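# Snap the lens cap onto the camera lens

## Task

Fit the cap onto the camera's lens so that it stays put: push it in while its two orange tabs are squeezed toward each other, then let them go so its teeth spring back out and catch beneath the rim of the lens.

## Robot and tools

Robot: two arms, left_arm and right_arm, facing each other across a table. right_arm has a five-finger right hand and left_arm a mirrored left hand. In the scene frame the table top is z = 0 with +z up, and the origin sits midway between the bases. left_arm's base is on the +y side near (+0.013, +0.519, 0) m and right_arm's near (-0.012, -0.526, 0) m. The reported hand positions, orientations (quat_wxyz) and velocities are given in each arm's own base frame, in metres and m/s or rad/s. Fixed cameras and the table use the scene frame. Printed poses can be off by a few centimetres.

Hand point: a spot 0.05 m in front of the palm and 0.15 m out from the wrist flange. Its +z runs along the straight fingers, +y comes out of the palm, and +x crosses the palm away from the thumb on the right hand and toward the thumb on the left hand. Straight fingertips reach 0.06 to 0.07 m past the point and lie 0.06 m behind it along -y. A wrist bracket on the little-finger side can strike things, and with the fingers level the wrist can hang below the hand point.

Row layout (used by execute_actions and move): one flat list of 28 numbers, each from -1 to 1, covering both arms even if only one moves. Numbers 1-6: left_arm dx, dy, dz, rx, ry, rz. Numbers 7-14: left hand little, ring, middle, index, thumb_bend, thumb_turn, force_limit, speed. Numbers 15-20: right_arm dx, dy, dz, rx, ry, rz. Numbers 21-28: right hand, in the same eight-number order. The pose numbers are offsets, not poses. They are measured from the arm's current Hand target, along that Hand target's own axes. 1.0 equals 0.6 m of travel or 180 degrees of turn. rx, ry, rz together form one rotation vector. Six zeros ask the arm to go back to its Hand target. Finger numbers are absolute targets: +1 is open or straight, -1 is curled. For thumb_turn, +1 puts the thumb beside the palm and -1 puts it in front, opposing the fingers. force_limit runs from -1 to +1, meaning about 0 to 10 N at the fingertip (0 to 15 N for the two thumb motors). speed runs from nearly 0 at -1 up to full speed at +0.48 and above. For a gentle grip, use -0.94 or lower. No number means 'leave as is'. To keep a hand unchanged, resend the eight numbers you last commanded for it. If none has been sent yet, send its hand_measured values plus its hand_force_limit and hand_speed.

execute_actions: actions is a list of actions. Each action is a list of up to 15 rows, one row per 1/30 s, and a short action repeats its last row until 15 steps are filled. Every row in an action counts from the Hand target at the start of that action, so sending the same offset again moves the arm further. cameras picks which images to return. An empty actions list returns all images.

move: target is one 28-number row, or up to 15 rows that all count from the same starting Hand targets. The hand point follows a straight path to each target. speed is in m/s (0.002 to 3.6, default 0.25), and turns are limited to twice that in rad/s. blend is a corner-rounding distance in m for a list of targets. stop_force (3 to 120 N) ends an arm's path once its wrist sensor feels that much push against the motion. zero controls whether that sensor is re-zeroed first. blocking=false returns early and cannot be combined with stop_force. The path does not avoid obstacles or the other arm. Keep paths away from an arm's own base. The result adds a 'move:' line, for example done, off_target, moving, held or fault, along with limits such as paced or held.

wait: seconds is 0 to 10, and the arms hold their last command. stop brakes a running move. zoom_image takes camera (cam_high, cam_low, cam_left_wrist, cam_right_wrist) and region [x0, y0, x1, y1] in pixels, at most 504 by 504. All images are 896x504. show_instructions shows the reference pictures. zero_wrist_force takes arm and tares that sensor. finished_scene takes scene, the current scene's number, and cannot be undone.

Results: Hand target is the last commanded pose after clipping, and the next offsets start from it. The hand often stops a little short of it. hand_measured, hand_stopped_by (moving, target, force, stalled, fault) and hand_load_n follow the eight-number finger order without force_limit and speed. A loss of grip shows as hand_load_n dropping toward 0. The wrist force and torque lines are in the end effector's axes.

Cautions: the controller limits each step's commanded turn to 32 degrees from the measured orientation. Contact torque at a joint's limit (24.6 N m at the wrist joints), or about 150 N of outside force, halts that arm for 10 s. The arms are stiff, so aiming even slightly past a firm contact can trigger this. Approach slowly, ideally with stop_force. Do not let the hands or arms collide or squeeze each other. Do not drop the cap or push anything off the table. Avoid overloading the fingers. Long stretched or loaded holds heat the motors and can brake an arm.

Each tool is called as name(argument=value, ...) on one line, values as JSON.

Reference images:

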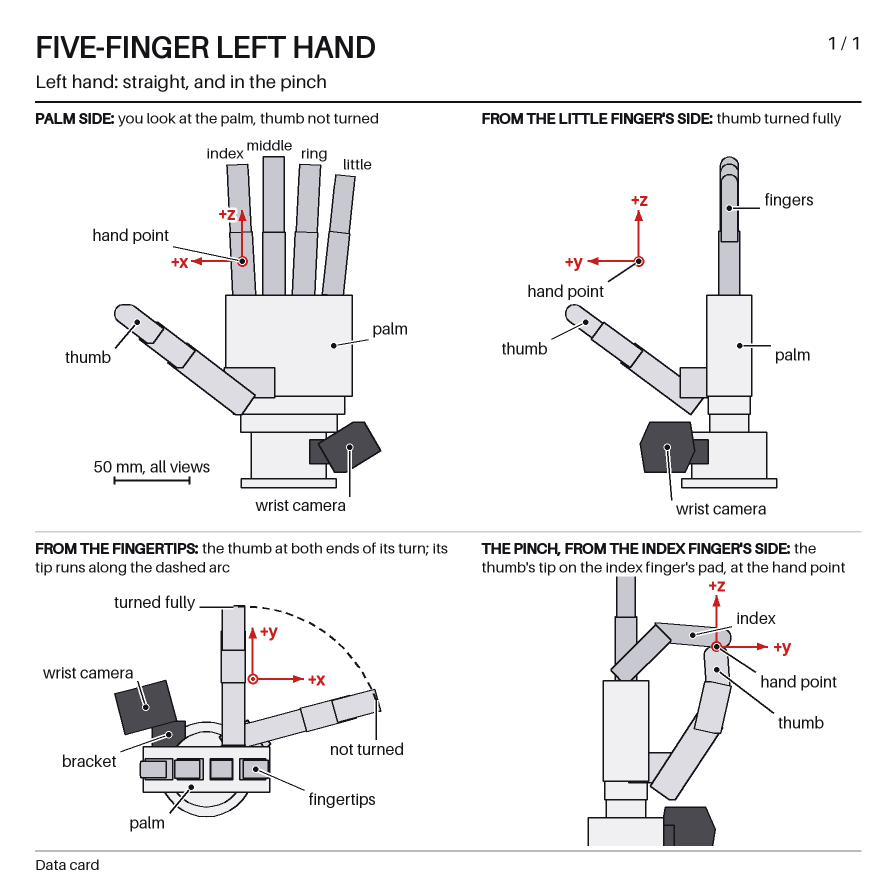

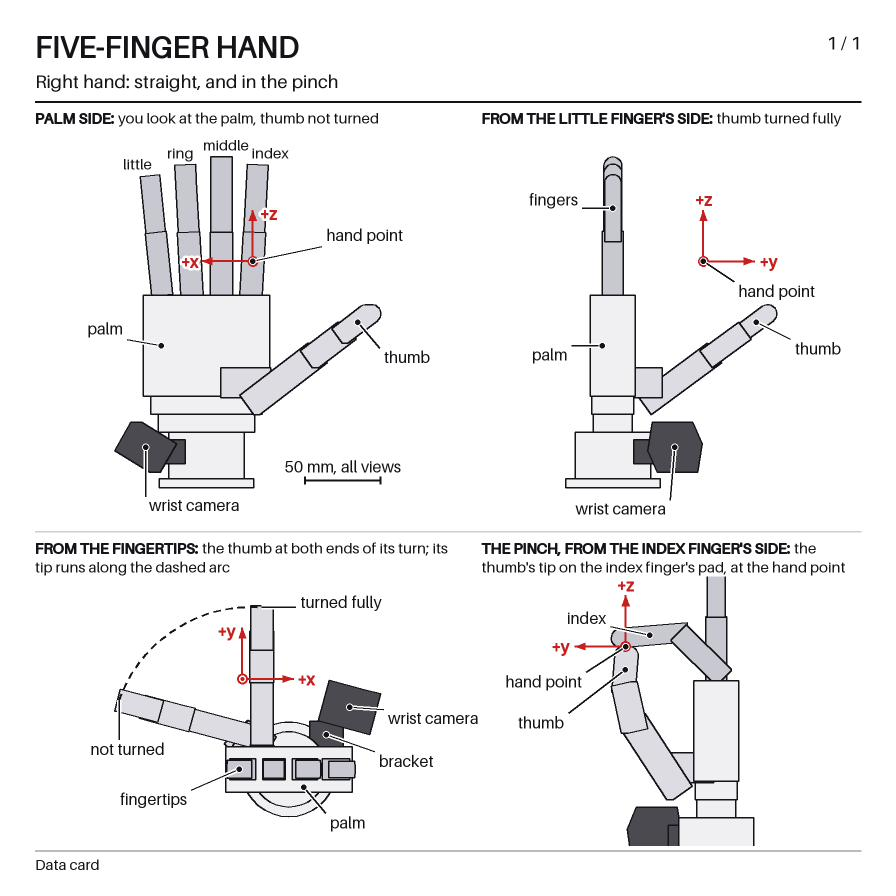

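## Session

execute_actions(actions=[])

Scene clock: 0.00 s.
left_arm: end_effector_position=(+0.2627, +0.1156, +0.4791) hand_measured=(+1.000, +1.000, +1.000, +1.000, +1.000, +1.000) hand_load_n=(+0.0, +0.0, +0.5, +0.0, +0.0, +0.0) hand_stopped_by=(target, target, target, target, target, target) hand_force_limit=0.00 hand_speed=-0.80 end_effector_quat_wxyz=(-0.011, +0.909, +0.416, +0.003) | right_arm: end_effector_position=(+0.2647, -0.1212, +0.4824) hand_measured=(+1.000, +1.000, +1.000, +1.000, +1.000, +1.000) hand_load_n=(+0.0, +0.0, +0.0, +0.0, +0.0, +0.0) hand_stopped_by=(target, target, target, target, target, target) hand_force_limit=0.00 hand_speed=-0.80 end_effector_quat_wxyz=(+0.007, +0.428, +0.904, +0.004)
Joint positions: left_arm=[4.313 -1.407 -1.343 1.197 -1.583 1.883] | right_arm=[-1.206 -1.728 1.337 1.957 1.556 -1.891]
Joint velocities: within noise
Joint torques (N m): no reading
Wrist force (N): no reading
Wrist torque (N m): no reading
Wrist force, peak (N): no reading
Hand target: left_arm +0.2627, +0.1156, +0.4791; -0.011, +0.909, +0.416, +0.003 | right_arm +0.2647, -0.1212, +0.4824; +0.007, +0.428, +0.904, +0.004

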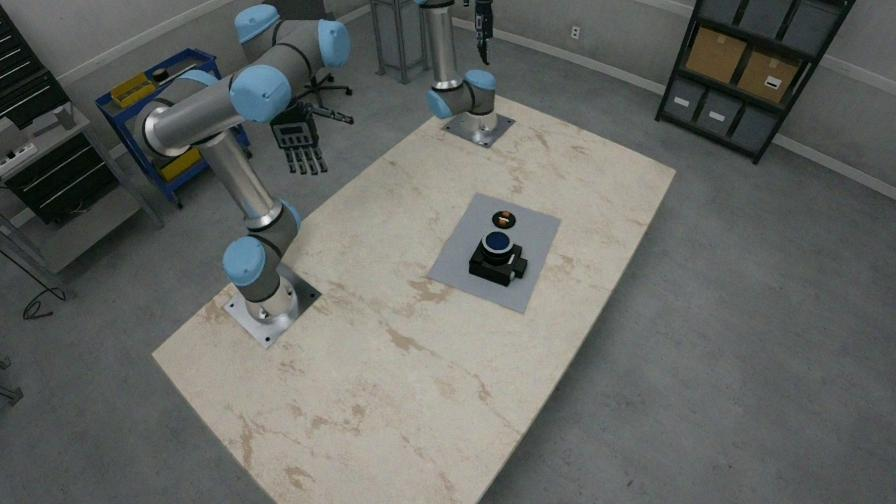

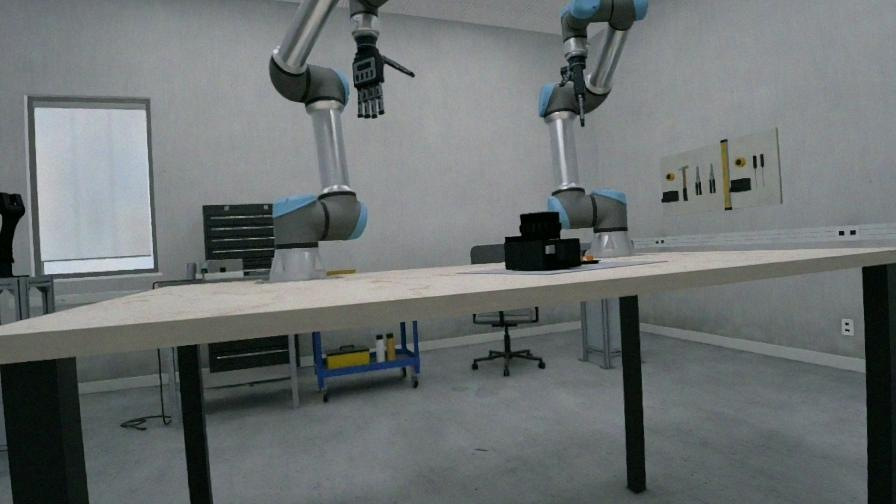

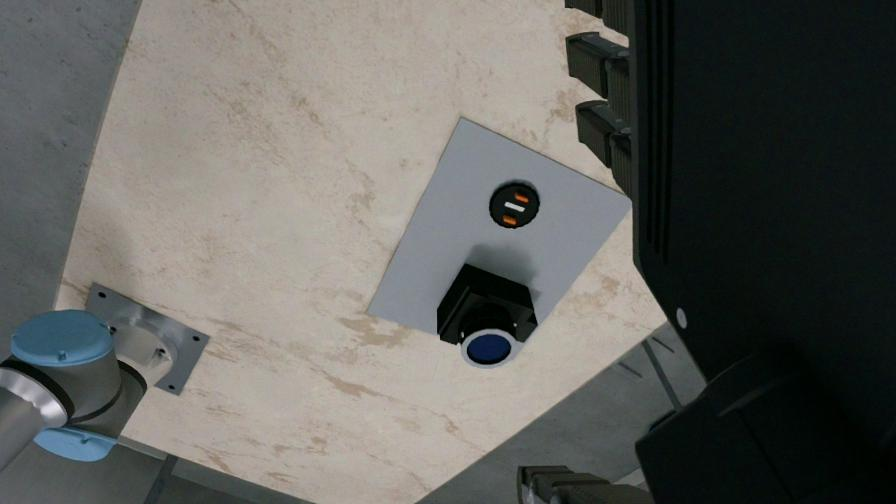

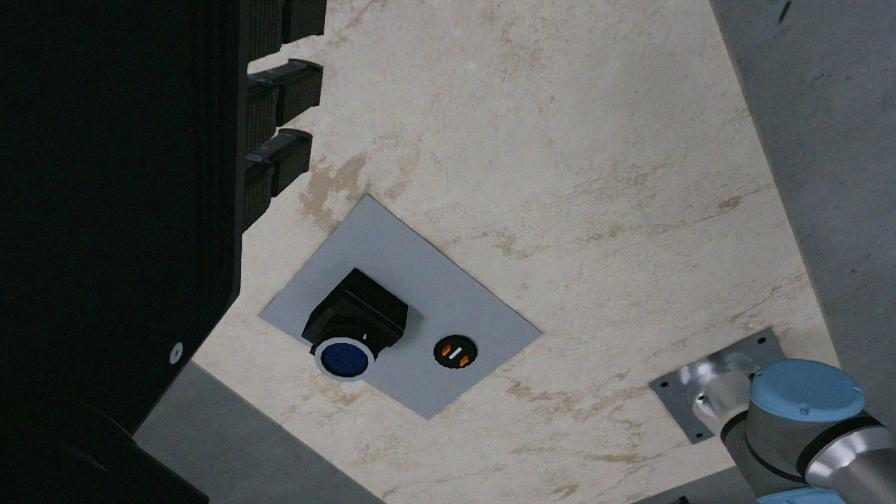

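zoom_image(camera="cam_high", region=[420, 180, 580, 320])

zoom_image(camera="cam_low", region=[450, 190, 680, 290])

zoom_image(camera="cam_left_wrist", region=[350, 110, 640, 390])

zoom_image(camera="cam_right_wrist", region=[250, 180, 550, 430])

Scaled by 3.150 from the camera's 896x504 image, which has a finer 1280x720 frame.

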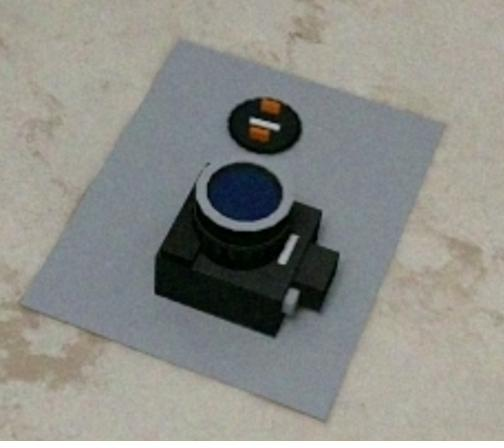

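Scaled by 2.191 from the camera's 896x504 image, which has a finer 1280x720 frame.

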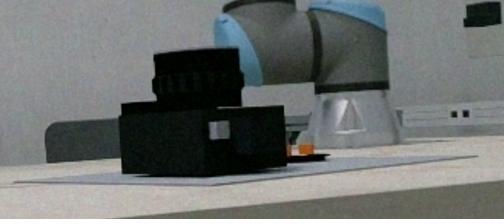

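Scaled by 1.738 from the camera's 896x504 image, which has a finer 1280x720 frame.

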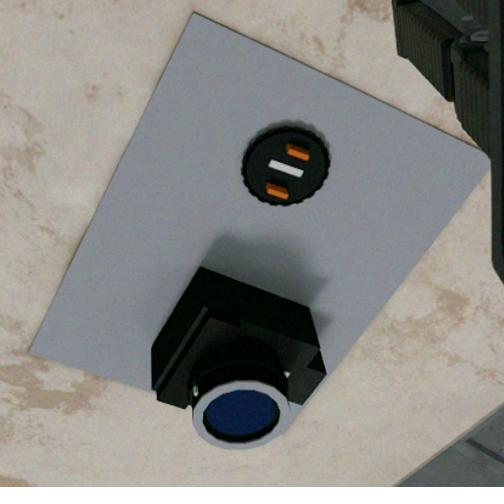

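Scaled by 1.680 from the camera's 896x504 image, which has a finer 1280x720 frame.

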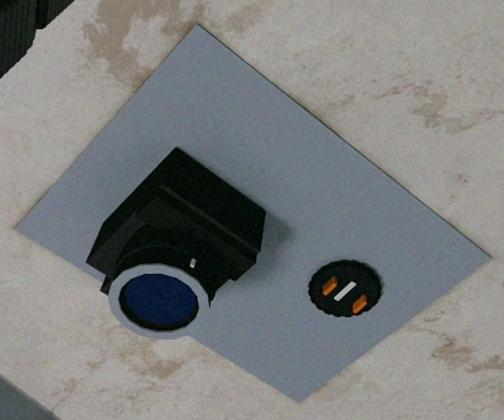

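zoom_image(camera="cam_high", region=[130, 0, 520, 330])

zoom_image(camera="cam_low", region=[250, 0, 670, 290])

Scaled by 1.292 from the camera's 896x504 image, which has a finer 1280x720 frame.

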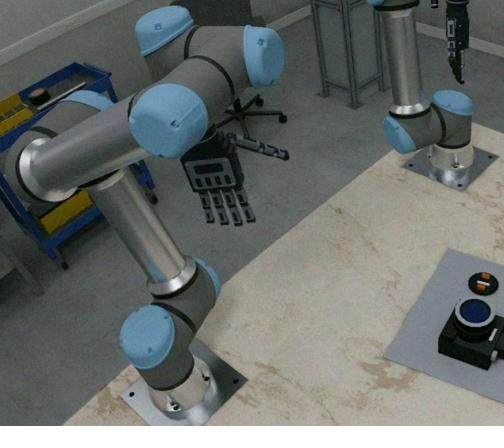

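Scaled by 1.200 from the camera's 896x504 image, which has a finer 1280x720 frame.

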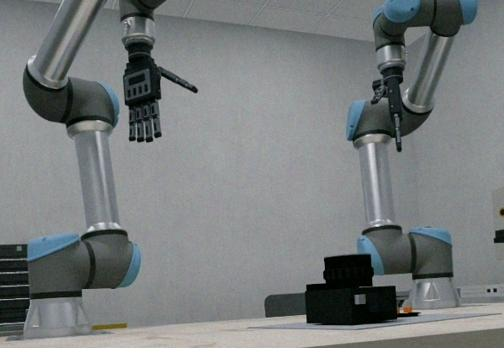

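move(target=[0.16667,0,0,0,0,0,1,1,1,1,1,1,0,-0.8,-0.16667,0,0,0,0,0,1,1,1,1,1,1,0,-0.8], cameras=["all"])

Scene clock: 9.50 s.
left_arm: end_effector_position=(+0.3280, +0.1912, +0.4804) hand_measured=(+1.000, +1.000, +1.000, +1.000, +1.000, +1.000) hand_load_n=(+0.0, +0.0, +0.0, +0.0, +0.0, +0.0) hand_stopped_by=(target, target, target, target, target, target) hand_force_limit=0.00 hand_speed=-0.80 end_effector_quat_wxyz=(-0.011, +0.909, +0.416, +0.003) | right_arm: end_effector_position=(+0.3279, -0.1985, +0.4833) hand_measured=(+1.000, +1.000, +1.000, +1.000, +1.000, +1.000) hand_load_n=(+0.0, +0.0, +0.0, +0.0, +0.0, +0.0) hand_stopped_by=(target, target, target, target, target, target) hand_force_limit=0.00 hand_speed=-0.80 end_effector_quat_wxyz=(+0.007, +0.428, +0.904, +0.004)
Joint positions: left_arm=[4.209 -1.665 -1.091 1.203 -1.585 1.78] | right_arm=[-1.1 -1.469 1.083 1.95 1.556 -1.786]
Joint torques (N m): left_arm=[-7.47 10.78 30.41 -4.51 -2.7 -2.29] | right_arm=[14.43 -9.14 -29.55 3.83 1.74 2.05]
Wrist force (N): left_arm=[0.0 -0.1 -0.3] | right_arm=[-0.2 0.1 0.0]
Wrist torque (N m): left_arm=[0.00 -0.02 0.13] | right_arm=[0.02 0.03 -0.02]
Wrist force, peak (N): left_arm=[1.2 -0.2 -0.5] | right_arm=[-1.0 0.1 -0.2]
Hand target: left_arm +0.3281, +0.1913, +0.4804; -0.011, +0.909, +0.416, +0.003 | right_arm +0.3280, -0.1986, +0.4834; +0.007, +0.428, +0.904, +0.004
Off the commanded pose: left_arm 0.000 m, 0 deg | right_arm 0.000 m, 0 deg.
move: done

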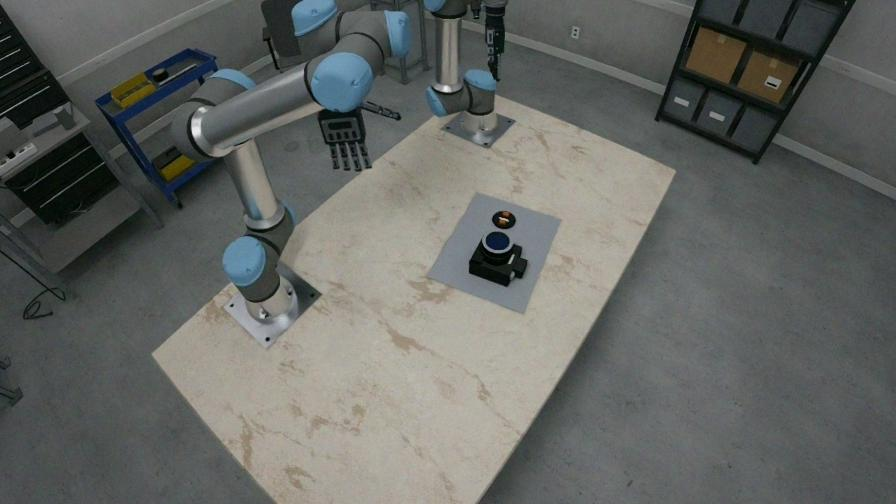

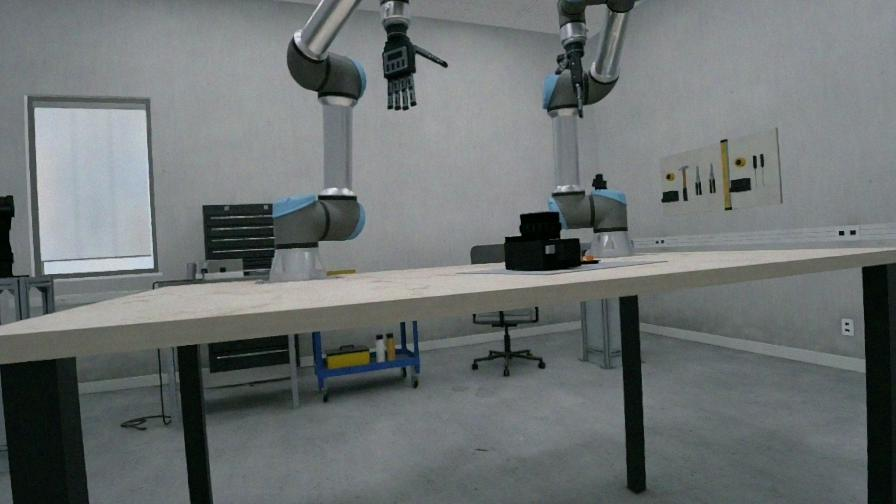

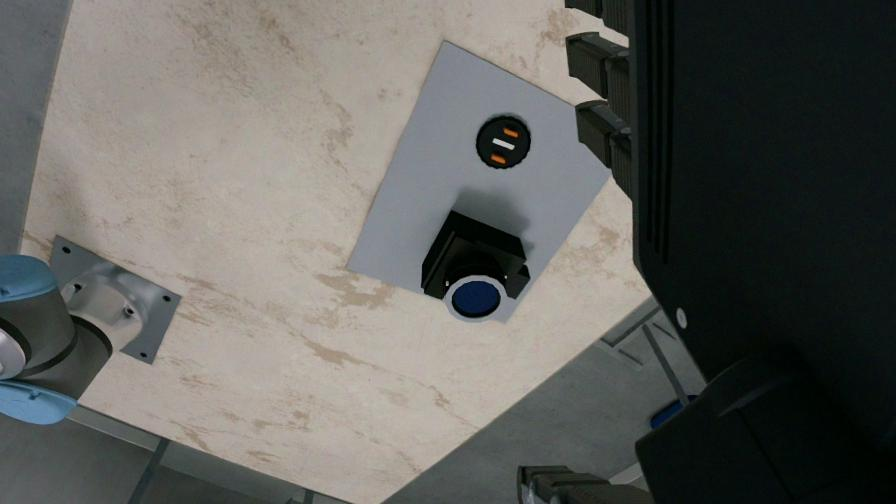

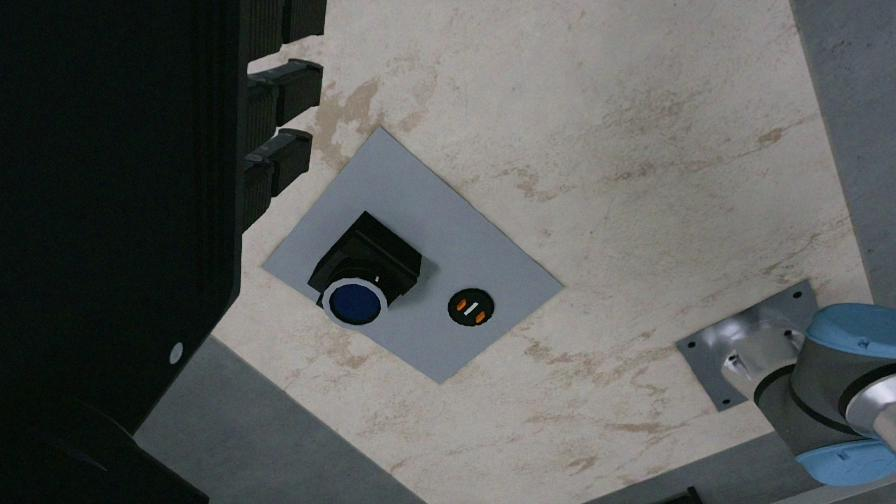

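move(target=[0,0,0.16667,0,0,0,1,1,1,1,1,1,0,-0.8,0,0,0.16667,0,0,0,1,1,1,1,1,1,0,-0.8], cameras=["cam_left_wrist","cam_right_wrist"])

move(target=[0,0.16667,0,0,0,0,1,1,1,1,1,1,0,-0.8,0,0.16667,0,0,0,0,1,1,1,1,1,1,0,-0.8], cameras=["cam_left_wrist","cam_right_wrist"])

Scene clock: 12.73 s.
left_arm: end_effector_position=(+0.3277, +0.1934, +0.3806) hand_measured=(+1.000, +1.000, +1.000, +1.000, +1.000, +1.000) hand_load_n=(+0.0, +0.0, +0.0, +0.0, +0.0, +0.0) hand_stopped_by=(target, target, target, target, target, target) hand_force_limit=0.00 hand_speed=-0.80 end_effector_quat_wxyz=(-0.011, +0.909, +0.416, +0.003) | right_arm: end_effector_position=(+0.3296, -0.1985, +0.3835) hand_measured=(+1.000, +1.000, +1.000, +1.000, +1.000, +1.000) hand_load_n=(+0.0, +0.0, +0.0, +0.0, +0.0, +0.0) hand_stopped_by=(target, target, target, target, target, target) hand_force_limit=0.00 hand_speed=-0.80 end_effector_quat_wxyz=(+0.007, +0.428, +0.904, +0.004)
Joint positions: left_arm=[4.213 -1.607 -1.418 1.471 -1.585 1.784] | right_arm=[-1.096 -1.528 1.41 1.682 1.556 -1.781]
Joint torques (N m): left_arm=[5.73 34.55 8.61 -0.64 2.84 2.07] | right_arm=[-13.96 -28.27 -5.46 1.02 -1.24 -2.07]
Wrist force (N): left_arm=[0.2 -0.1 -0.6] | right_arm=[0.1 0.2 -0.3]
Wrist torque (N m): left_arm=[0.02 -0.06 -0.04] | right_arm=[0.05 -0.01 0.17]
Wrist force, peak (N): left_arm=[0.2 -0.2 -1.3] | right_arm=[-0.1 -0.1 -1.1]
Hand target: left_arm +0.3277, +0.1934, +0.3805; -0.011, +0.909, +0.416, +0.003 | right_arm +0.3296, -0.1985, +0.3834; +0.007, +0.428, +0.904, +0.004
Off the commanded pose: left_arm 0.000 m, 0 deg | right_arm 0.000 m, 0 deg.
move: done
Images, in order (width x height): cam_left_wrist 896x504, cam_right_wrist 896x504.

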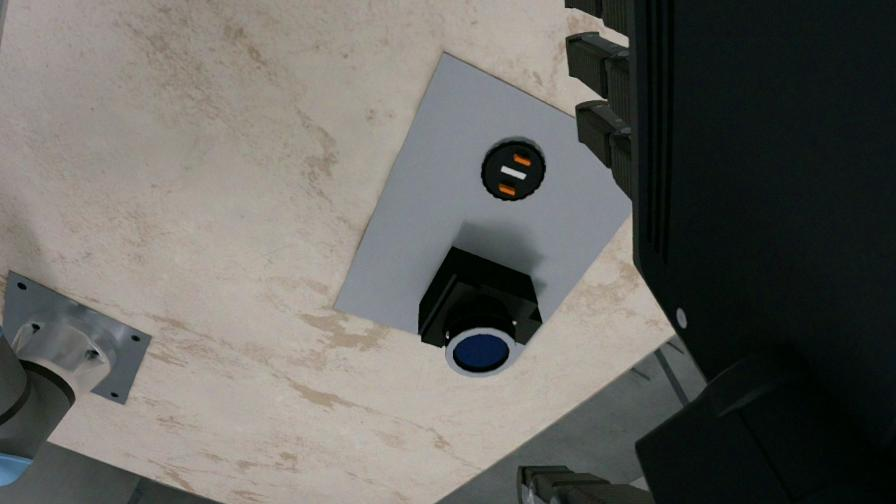

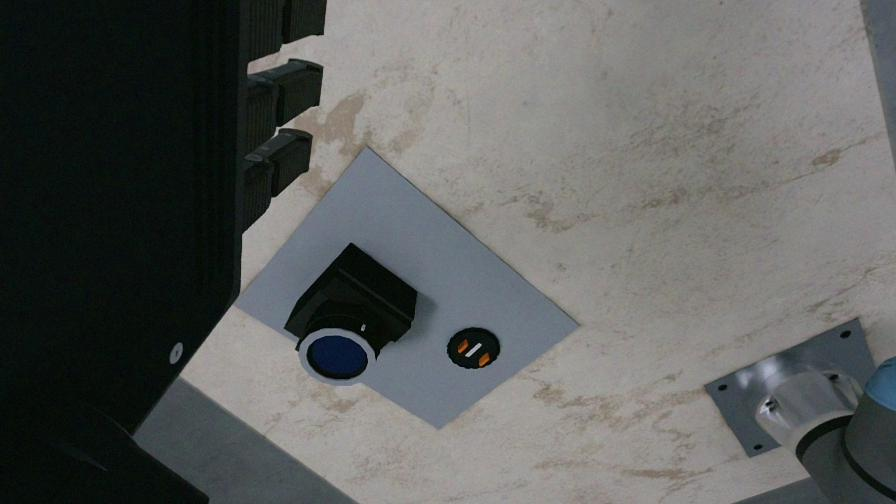

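Scene clock: 13.97 s.
left_arm: end_effector_position=(+0.4033, +0.1281, +0.3787) hand_measured=(+1.000, +1.000, +1.000, +1.000, +1.000, +1.000) hand_load_n=(-0.5, +0.0, +0.0, +0.0, +0.0, +0.0) hand_stopped_by=(target, target, target, target, target, target) hand_force_limit=0.00 hand_speed=-0.80 end_effector_quat_wxyz=(-0.011, +0.909, +0.416, +0.003) | right_arm: end_effector_position=(+0.4069, -0.1352, +0.3846) hand_measured=(+1.000, +1.000, +1.000, +1.000, +1.000, +1.000) hand_load_n=(+0.0, +0.0, +0.0, +0.0, +0.0, +0.0) hand_stopped_by=(target, target, target, target, target, target) hand_force_limit=0.00 hand_speed=-0.80 end_effector_quat_wxyz=(+0.007, +0.428, +0.904, +0.004)
Joint positions: left_arm=[3.903 -1.691 -1.332 1.464 -1.589 1.474] | right_arm=[-0.788 -1.443 1.313 1.69 1.559 -1.474]
Joint torques (N m): left_arm=[-6.33 12.64 29.18 -4.8 -2.53 -2.52] | right_arm=[13.58 -11.52 -30.58 3.86 1.64 2.12]
Wrist force (N): left_arm=[0.4 0.0 -0.6] | right_arm=[0.1 0.0 -0.2]
Wrist torque (N m): left_arm=[0.03 -0.09 0.17] | right_arm=[0.03 -0.03 0.00]
Wrist force, peak (N): left_arm=[0.1 -1.3 -0.2] | right_arm=[0.2 1.1 0.0]
Hand target: left_arm +0.4033, +0.1281, +0.3787; -0.011, +0.909, +0.416, +0.003 | right_arm +0.4070, -0.1352, +0.3847; +0.007, +0.428, +0.904, +0.004
Off the commanded pose: left_arm 0.000 m, 0 deg | right_arm 0.000 m, 0 deg.
move: done
Images, in order (width x height): cam_left_wrist 896x504, cam_right_wrist 896x504.

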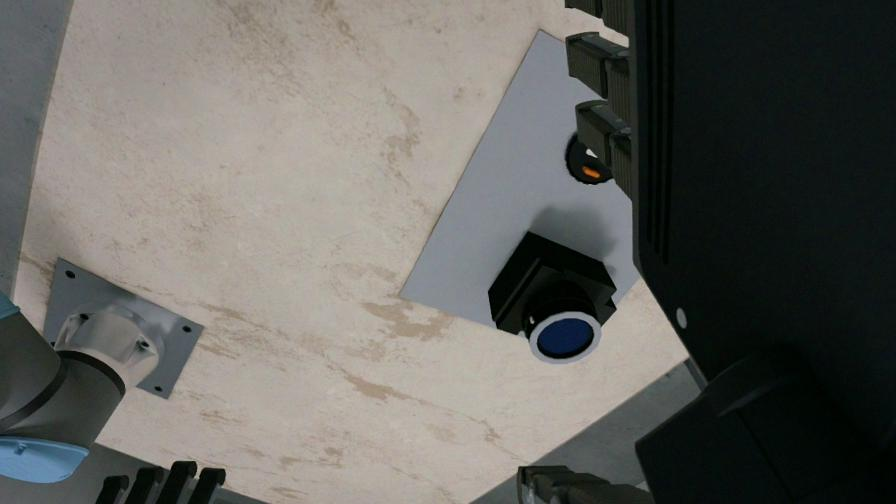

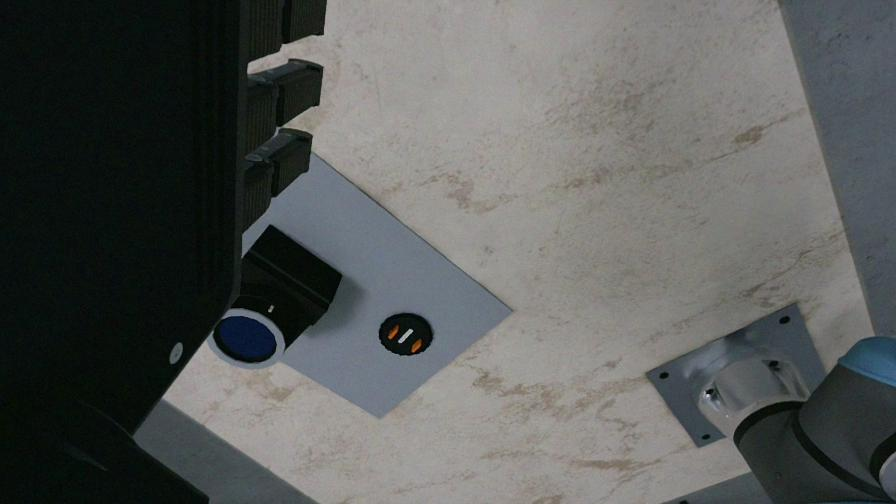

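zoom_image(camera="cam_left_wrist", region=[0, 230, 250, 430])

zoom_image(camera="cam_right_wrist", region=[630, 290, 880, 490])

Scaled by 2.016 from the camera's 896x504 image, which has a finer 1280x720 frame.

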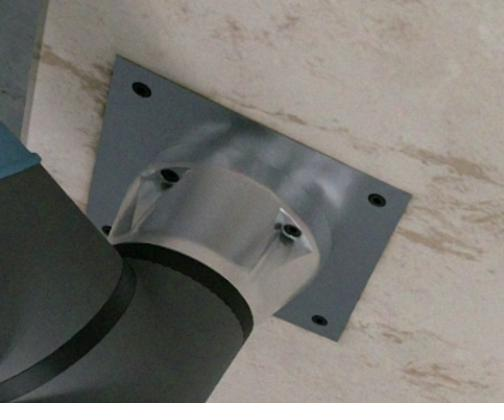

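Scaled by 2.016 from the camera's 896x504 image, which has a finer 1280x720 frame.

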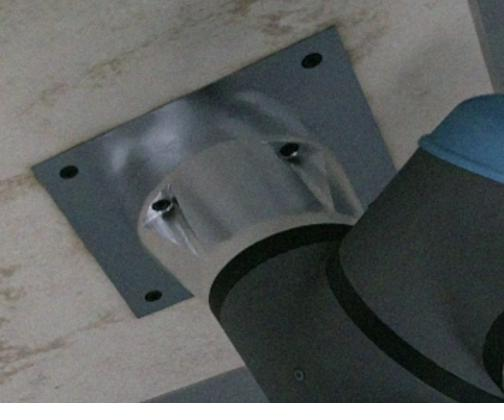

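move(target=[0.2462,-0.2715,0.2227,0,0,0.679,1,1,1,1,1,1,0,-0.8,0,0,0,0,0,0,1,1,1,1,1,1,0,-0.8], speed=0.35, cameras=["cam_left_wrist","cam_right_wrist","cam_high"])

Scene clock: 30.30 s.
left_arm: end_effector_position=(+0.3761, +0.3492, +0.2500) hand_measured=(+1.000, +1.000, +1.000, +1.000, +1.000, +1.000) hand_load_n=(+0.0, +0.0, +0.0, +0.0, +0.0, +0.0) hand_stopped_by=(target, target, target, target, target, target) hand_force_limit=0.00 hand_speed=-0.80 end_effector_quat_wxyz=(-0.007, +0.804, -0.595, -0.008) | right_arm: end_effector_position=(+0.4070, -0.1352, +0.3847) hand_measured=(+1.000, +1.000, +1.000, +1.000, +1.000, +1.000) hand_load_n=(+0.0, +0.0, +0.0, +0.0, +0.0, +0.0) hand_stopped_by=(target, target, target, target, target, target) hand_force_limit=0.00 hand_speed=-0.80 end_effector_quat_wxyz=(+0.007, +0.428, +0.904, +0.004)
Joint positions: left_arm=[4.117 -2.259 -0.853 1.556 -1.586 3.821] | right_arm=[-0.788 -1.442 1.312 1.69 1.559 -1.474]
Joint torques (N m): left_arm=[7.15 36.8 30.3 -4.76 2.85 2] | right_arm=[14.48 -11.25 -29.77 3.77 1.74 2.06]
Wrist force (N): left_arm=[0.3 -0.2 -0.3] | right_arm=[0.3 -0.1 0.0]
Wrist torque (N m): left_arm=[-0.01 -0.06 -0.04] | right_arm=[-0.01 -0.05 0.01]
Wrist force, peak (N): left_arm=[0.7 -0.4 -0.7] | right_arm=[0.4 0.2 0.1]
Hand target: left_arm +0.3761, +0.3492, +0.2500; -0.007, +0.804, -0.595, -0.008 | right_arm +0.4070, -0.1352, +0.3847; +0.007, +0.428, +0.904, +0.004
Off the commanded pose: left_arm 0.000 m, 0 deg | right_arm 0.000 m, 0 deg.
move: done
Images, in order (width x height): cam_high 896x504, cam_left_wrist 896x504, cam_right_wrist 896x504.

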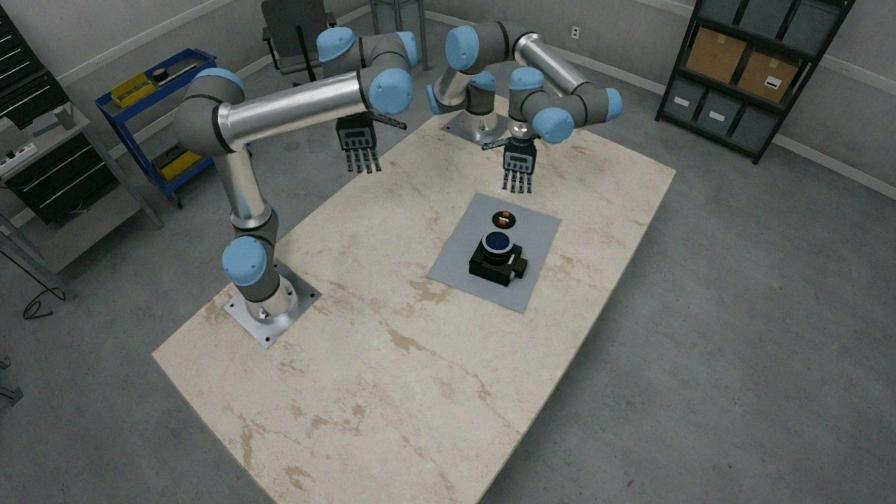

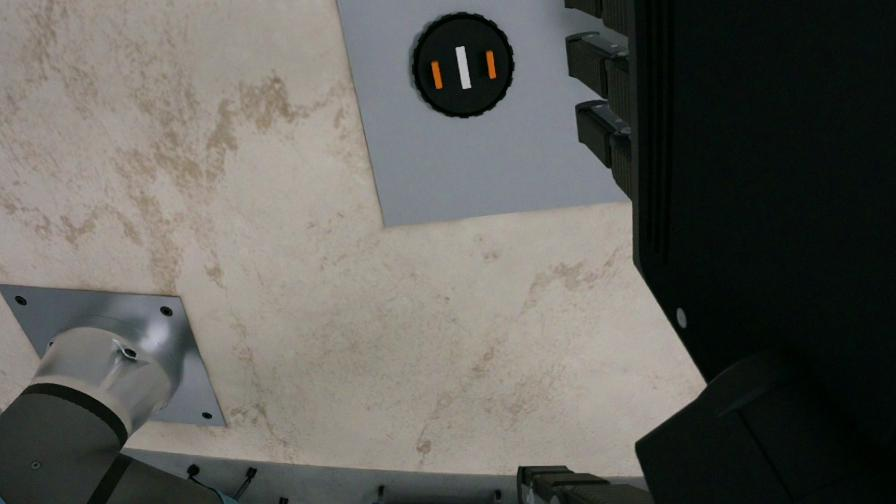

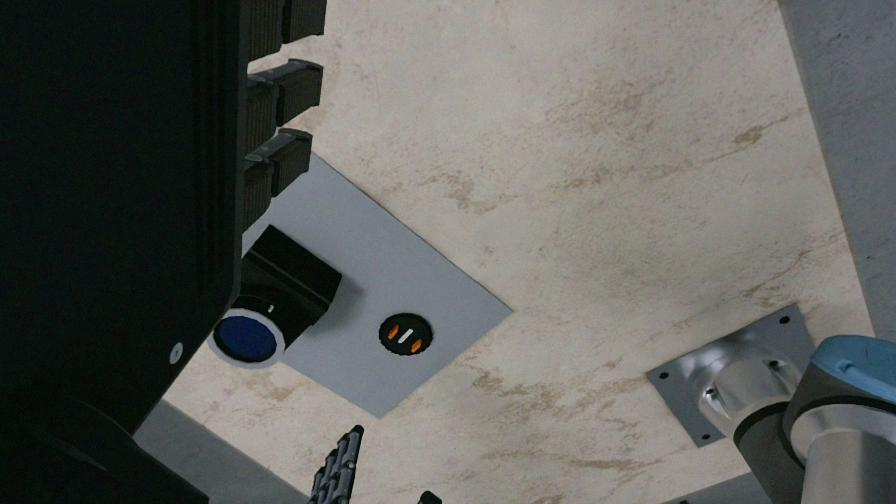

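move(target=[0.03,-0.0517,0.1167,0.2889,0.0063,0.0129,-1,-1,0.1,0.1,1,-1,0,0,0,0,0,0,0,0,1,1,1,1,1,1,0,-0.8], speed=0.3, cameras=["cam_left_wrist","cam_right_wrist","cam_high"])

Scene clock: 35.17 s.
left_arm: end_effector_position=(+0.4107, +0.3425, +0.1797) hand_measured=(-1.000, -1.000, +0.100, +0.100, +1.000, -1.000) hand_load_n=(+0.0, +0.0, +0.0, +0.0, +0.0, +0.0) hand_stopped_by=(target, target, target, target, target, target) hand_force_limit=0.00 hand_speed=0.00 end_effector_quat_wxyz=(-0.353, +0.707, -0.554, +0.261) | right_arm: end_effector_position=(+0.4070, -0.1352, +0.3847) hand_measured=(+1.000, +1.000, +1.000, +1.000, +1.000, +1.000) hand_load_n=(+0.0, +0.0, +0.0, +0.0, +0.0, +0.0) hand_stopped_by=(target, target, target, target, target, target) hand_force_limit=0.00 hand_speed=-0.80 end_effector_quat_wxyz=(+0.007, +0.428, +0.904, +0.004)
Joint positions: left_arm=[4.393 -1.815 -1.679 2.543 -0.855 3.913] | right_arm=[-0.788 -1.442 1.312 1.69 1.559 -1.474]
Joint torques (N m): left_arm=[7.18 45.67 8.61 0.9 3.61 -2.17] | right_arm=[13.84 -11.55 -29.55 3.82 1.53 1.87]
Wrist force (N): left_arm=[0.9 1.2 -1.6] | right_arm=[0.0 -0.1 -0.1]
Wrist torque (N m): left_arm=[0.12 -0.21 0.08] | right_arm=[0.01 -0.01 -0.01]
Wrist force, peak (N): left_arm=[0.6 1.7 -1.6] | right_arm=[0.3 -0.3 0.0]
Hand target: left_arm +0.4107, +0.3425, +0.1796; -0.353, +0.707, -0.554, +0.261 | right_arm +0.4070, -0.1352, +0.3847; +0.007, +0.428, +0.904, +0.004
Off the commanded pose: left_arm 0.000 m, 0 deg | right_arm 0.000 m, 0 deg.
move: done
Images, in order (width x height): cam_high 896x504, cam_left_wrist 896x504, cam_right_wrist 896x504.

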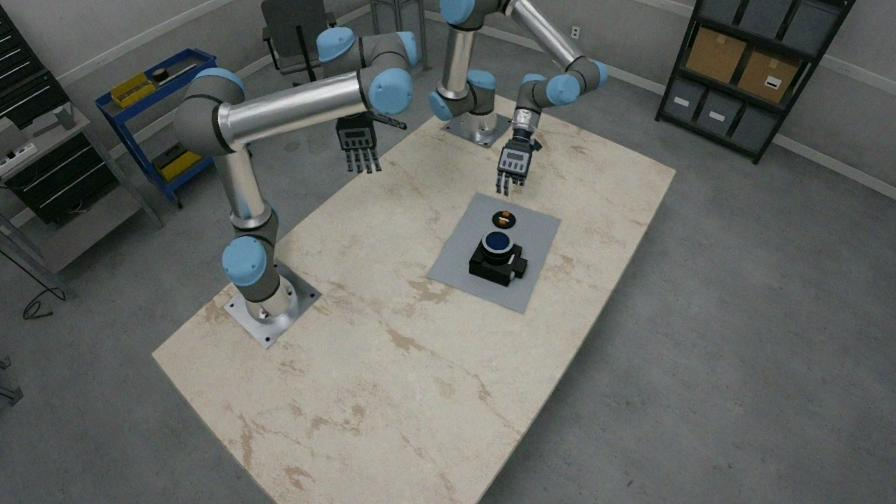

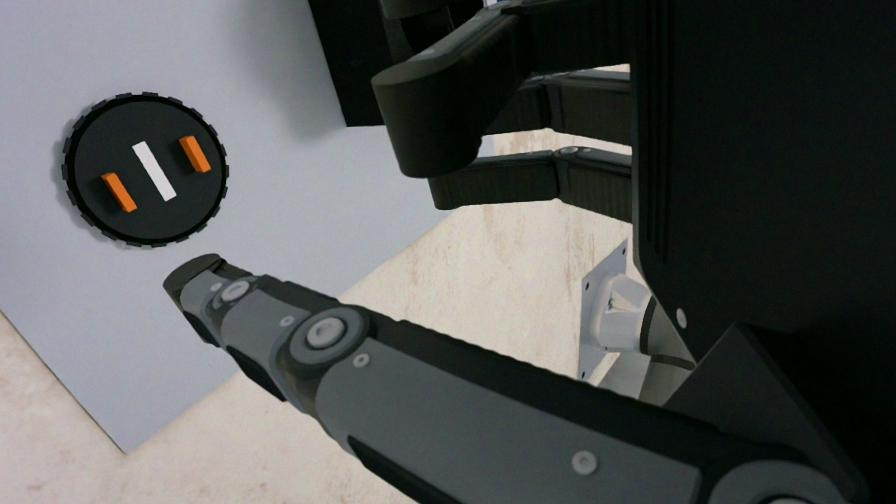

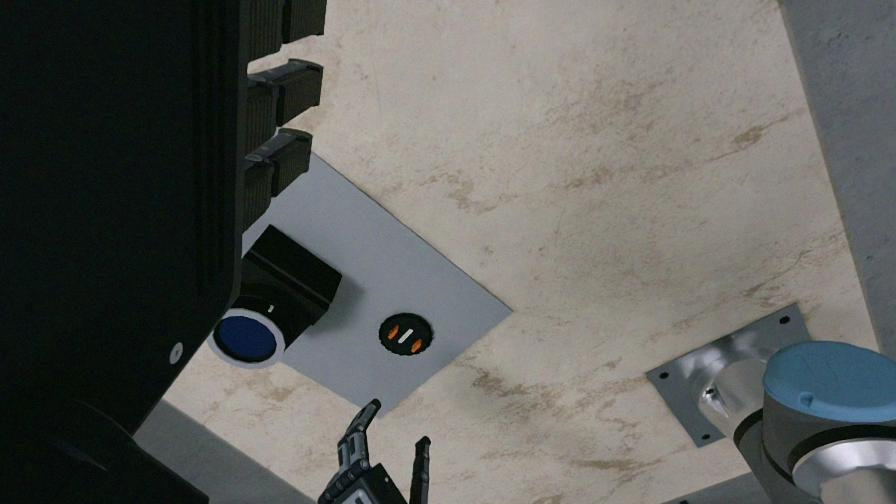

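zoom_image(camera="cam_left_wrist", region=[0, 0, 504, 504])

zoom_image(camera="cam_left_wrist", region=[280, 0, 640, 280])

Scaled by 1.000.

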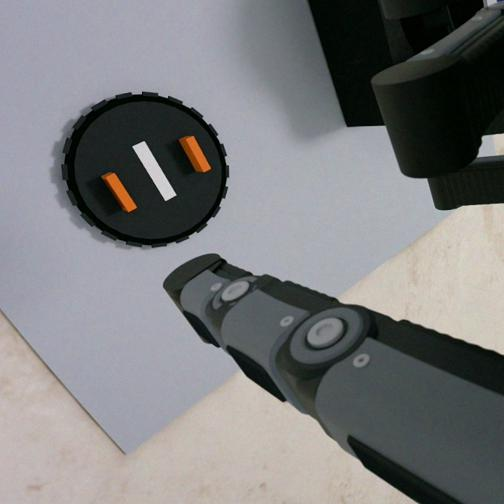

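Scaled by 1.400 from the camera's 896x504 image, which has a finer 1280x720 frame.

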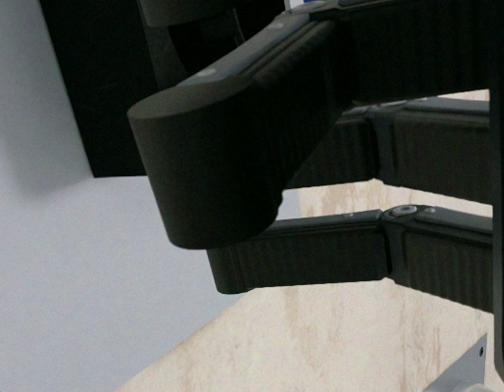

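move(target=[0,0,0,0,0,0,-1,-1,0.1,0.1,1,-1,0,0,-0.3872,0.1848,0.4378,0.033,-0.1078,0.187,1,1,1,1,1,1,0,-0.8], speed=0.3, cameras=["cam_left_wrist","cam_right_wrist","cam_high"])

Scene clock: 42.90 s.
left_arm: end_effector_position=(+0.4107, +0.3425, +0.1796) hand_measured=(-1.000, -1.000, +0.100, +0.100, +1.000, -1.000) hand_load_n=(+0.0, +0.0, +0.0, +0.0, +0.0, +0.0) hand_stopped_by=(target, target, target, target, target, target) hand_force_limit=0.00 hand_speed=0.00 end_effector_quat_wxyz=(-0.353, +0.707, -0.554, +0.261) | right_arm: end_effector_position=(+0.6441, -0.2446, +0.1258) hand_measured=(+1.000, +1.000, +1.000, +1.000, +1.000, +1.000) hand_load_n=(+0.0, +0.0, +0.0, +0.0, +0.0, +0.0) hand_stopped_by=(target, target, target, target, target, target) hand_force_limit=0.00 hand_speed=-0.80 end_effector_quat_wxyz=(+0.134, +0.664, +0.727, -0.111)
Joint positions: left_arm=[4.393 -1.815 -1.68 2.543 -0.855 3.913] | right_arm=[-0.464 -0.82 1.087 1.1 1.858 -0.583]
Joint torques (N m): left_arm=[6.63 44.05 10.24 0.76 3.63 -2.36] | right_arm=[14.17 -34.1 -30.23 3.44 2.15 2.11]
Wrist force (N): left_arm=[0.6 1.3 -1.5] | right_arm=[-0.2 -0.7 0.3]
Wrist torque (N m): left_arm=[0.12 -0.16 0.06] | right_arm=[-0.13 -0.09 -0.06]
Wrist force, peak (N): left_arm=[1.1 1.5 -1.7] | right_arm=[-0.3 0.4 1.2]
Hand target: left_arm +0.4107, +0.3425, +0.1796; -0.353, +0.707, -0.554, +0.261 | right_arm +0.6441, -0.2446, +0.1257; +0.134, +0.664, +0.727, -0.111
Off the commanded pose: left_arm 0.000 m, 0 deg | right_arm 0.000 m, 0 deg.
move: done
Images, in order (width x height): cam_high 896x504, cam_left_wrist 896x504, cam_right_wrist 896x504.

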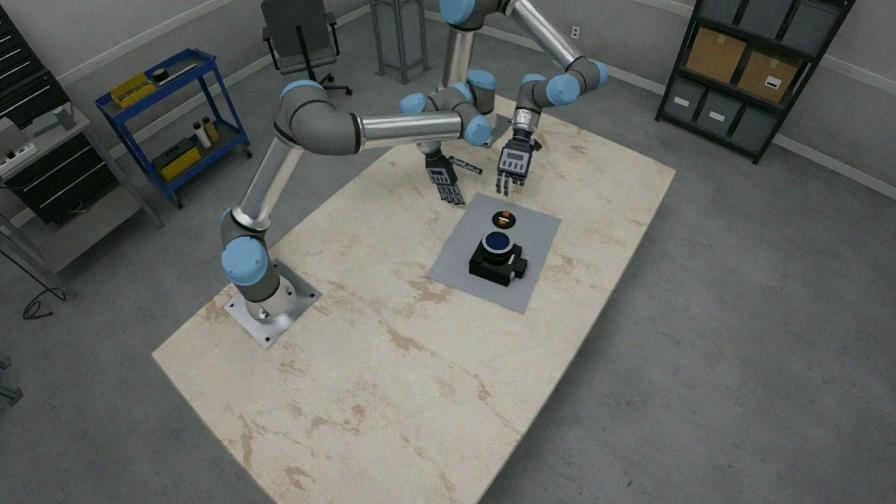

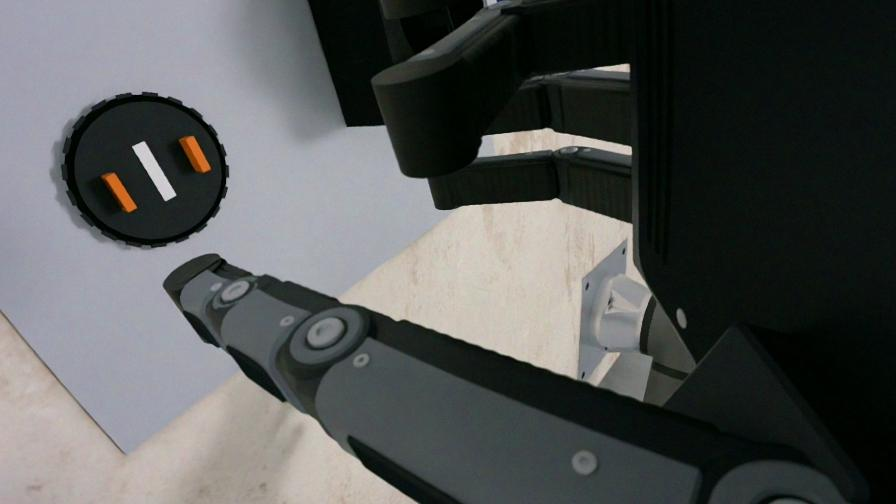

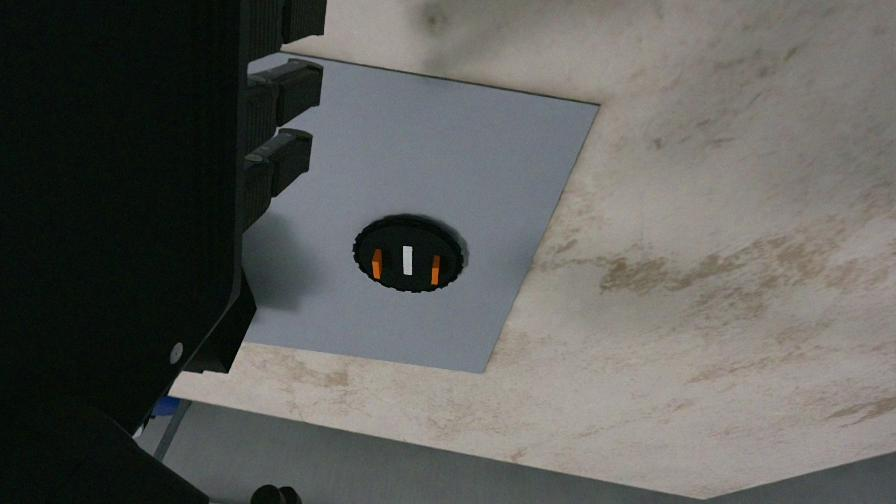

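move(target=[-0.0054,0.105,0.0818,0,0,0,-1,-1,0.1,0.1,1,-1,0,0,0,0,0,0,0,0,1,1,1,1,1,1,0,-0.8], speed=0.2, cameras=["cam_left_wrist","cam_right_wrist"])

Scene clock: 45.00 s.
left_arm: end_effector_position=(+0.4094, +0.3474, +0.1000) hand_measured=(-1.000, -1.000, +0.100, +0.100, +1.000, -1.000) hand_load_n=(+0.0, -0.5, +0.0, +0.0, +0.0, +0.0) hand_stopped_by=(target, target, target, target, target, target) hand_force_limit=0.00 hand_speed=0.00 end_effector_quat_wxyz=(-0.353, +0.707, -0.554, +0.261) | right_arm: end_effector_position=(+0.6441, -0.2446, +0.1257) hand_measured=(+1.000, +1.000, +1.000, +1.000, +1.000, +1.000) hand_load_n=(+0.0, +0.0, +0.0, +0.0, +0.0, +0.0) hand_stopped_by=(target, target, target, target, target, target) hand_force_limit=0.00 hand_speed=-0.80 end_effector_quat_wxyz=(+0.134, +0.664, +0.727, -0.111)
Joint positions: left_arm=[4.4 -1.906 -1.785 2.734 -0.851 3.921] | right_arm=[-0.464 -0.819 1.087 1.1 1.858 -0.583]
Joint torques (N m): left_arm=[-6.36 20.57 7.23 1.07 3.54 -2.58] | right_arm=[14.9 -34.1 -30.08 3.52 2.12 2.03]
Wrist force (N): left_arm=[0.8 1.3 -1.0] | right_arm=[0.0 -0.3 0.4]
Wrist torque (N m): left_arm=[0.11 -0.18 0.07] | right_arm=[-0.08 -0.11 -0.03]
Wrist force, peak (N): left_arm=[1.0 1.4 -1.5] | right_arm=[0.0 -0.5 0.4]
Hand target: left_arm +0.4095, +0.3474, +0.0999; -0.353, +0.707, -0.554, +0.261 | right_arm +0.6441, -0.2446, +0.1257; +0.134, +0.664, +0.727, -0.111
Off the commanded pose: left_arm 0.000 m, 0 deg | right_arm 0.000 m, 0 deg.
move: done
Images, in order (width x height): cam_left_wrist 896x504, cam_right_wrist 896x504.

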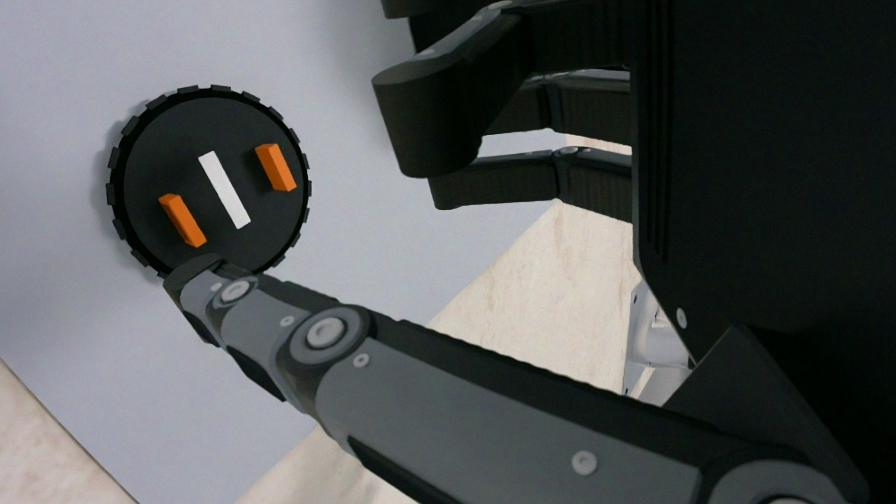

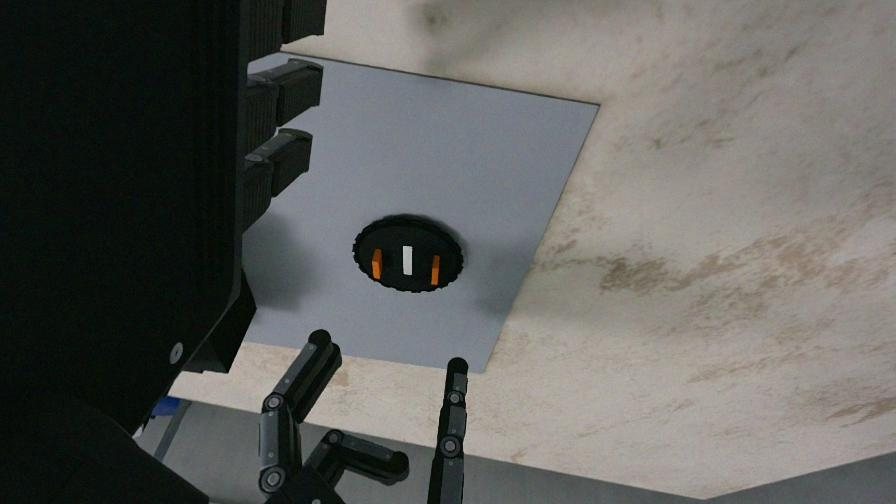

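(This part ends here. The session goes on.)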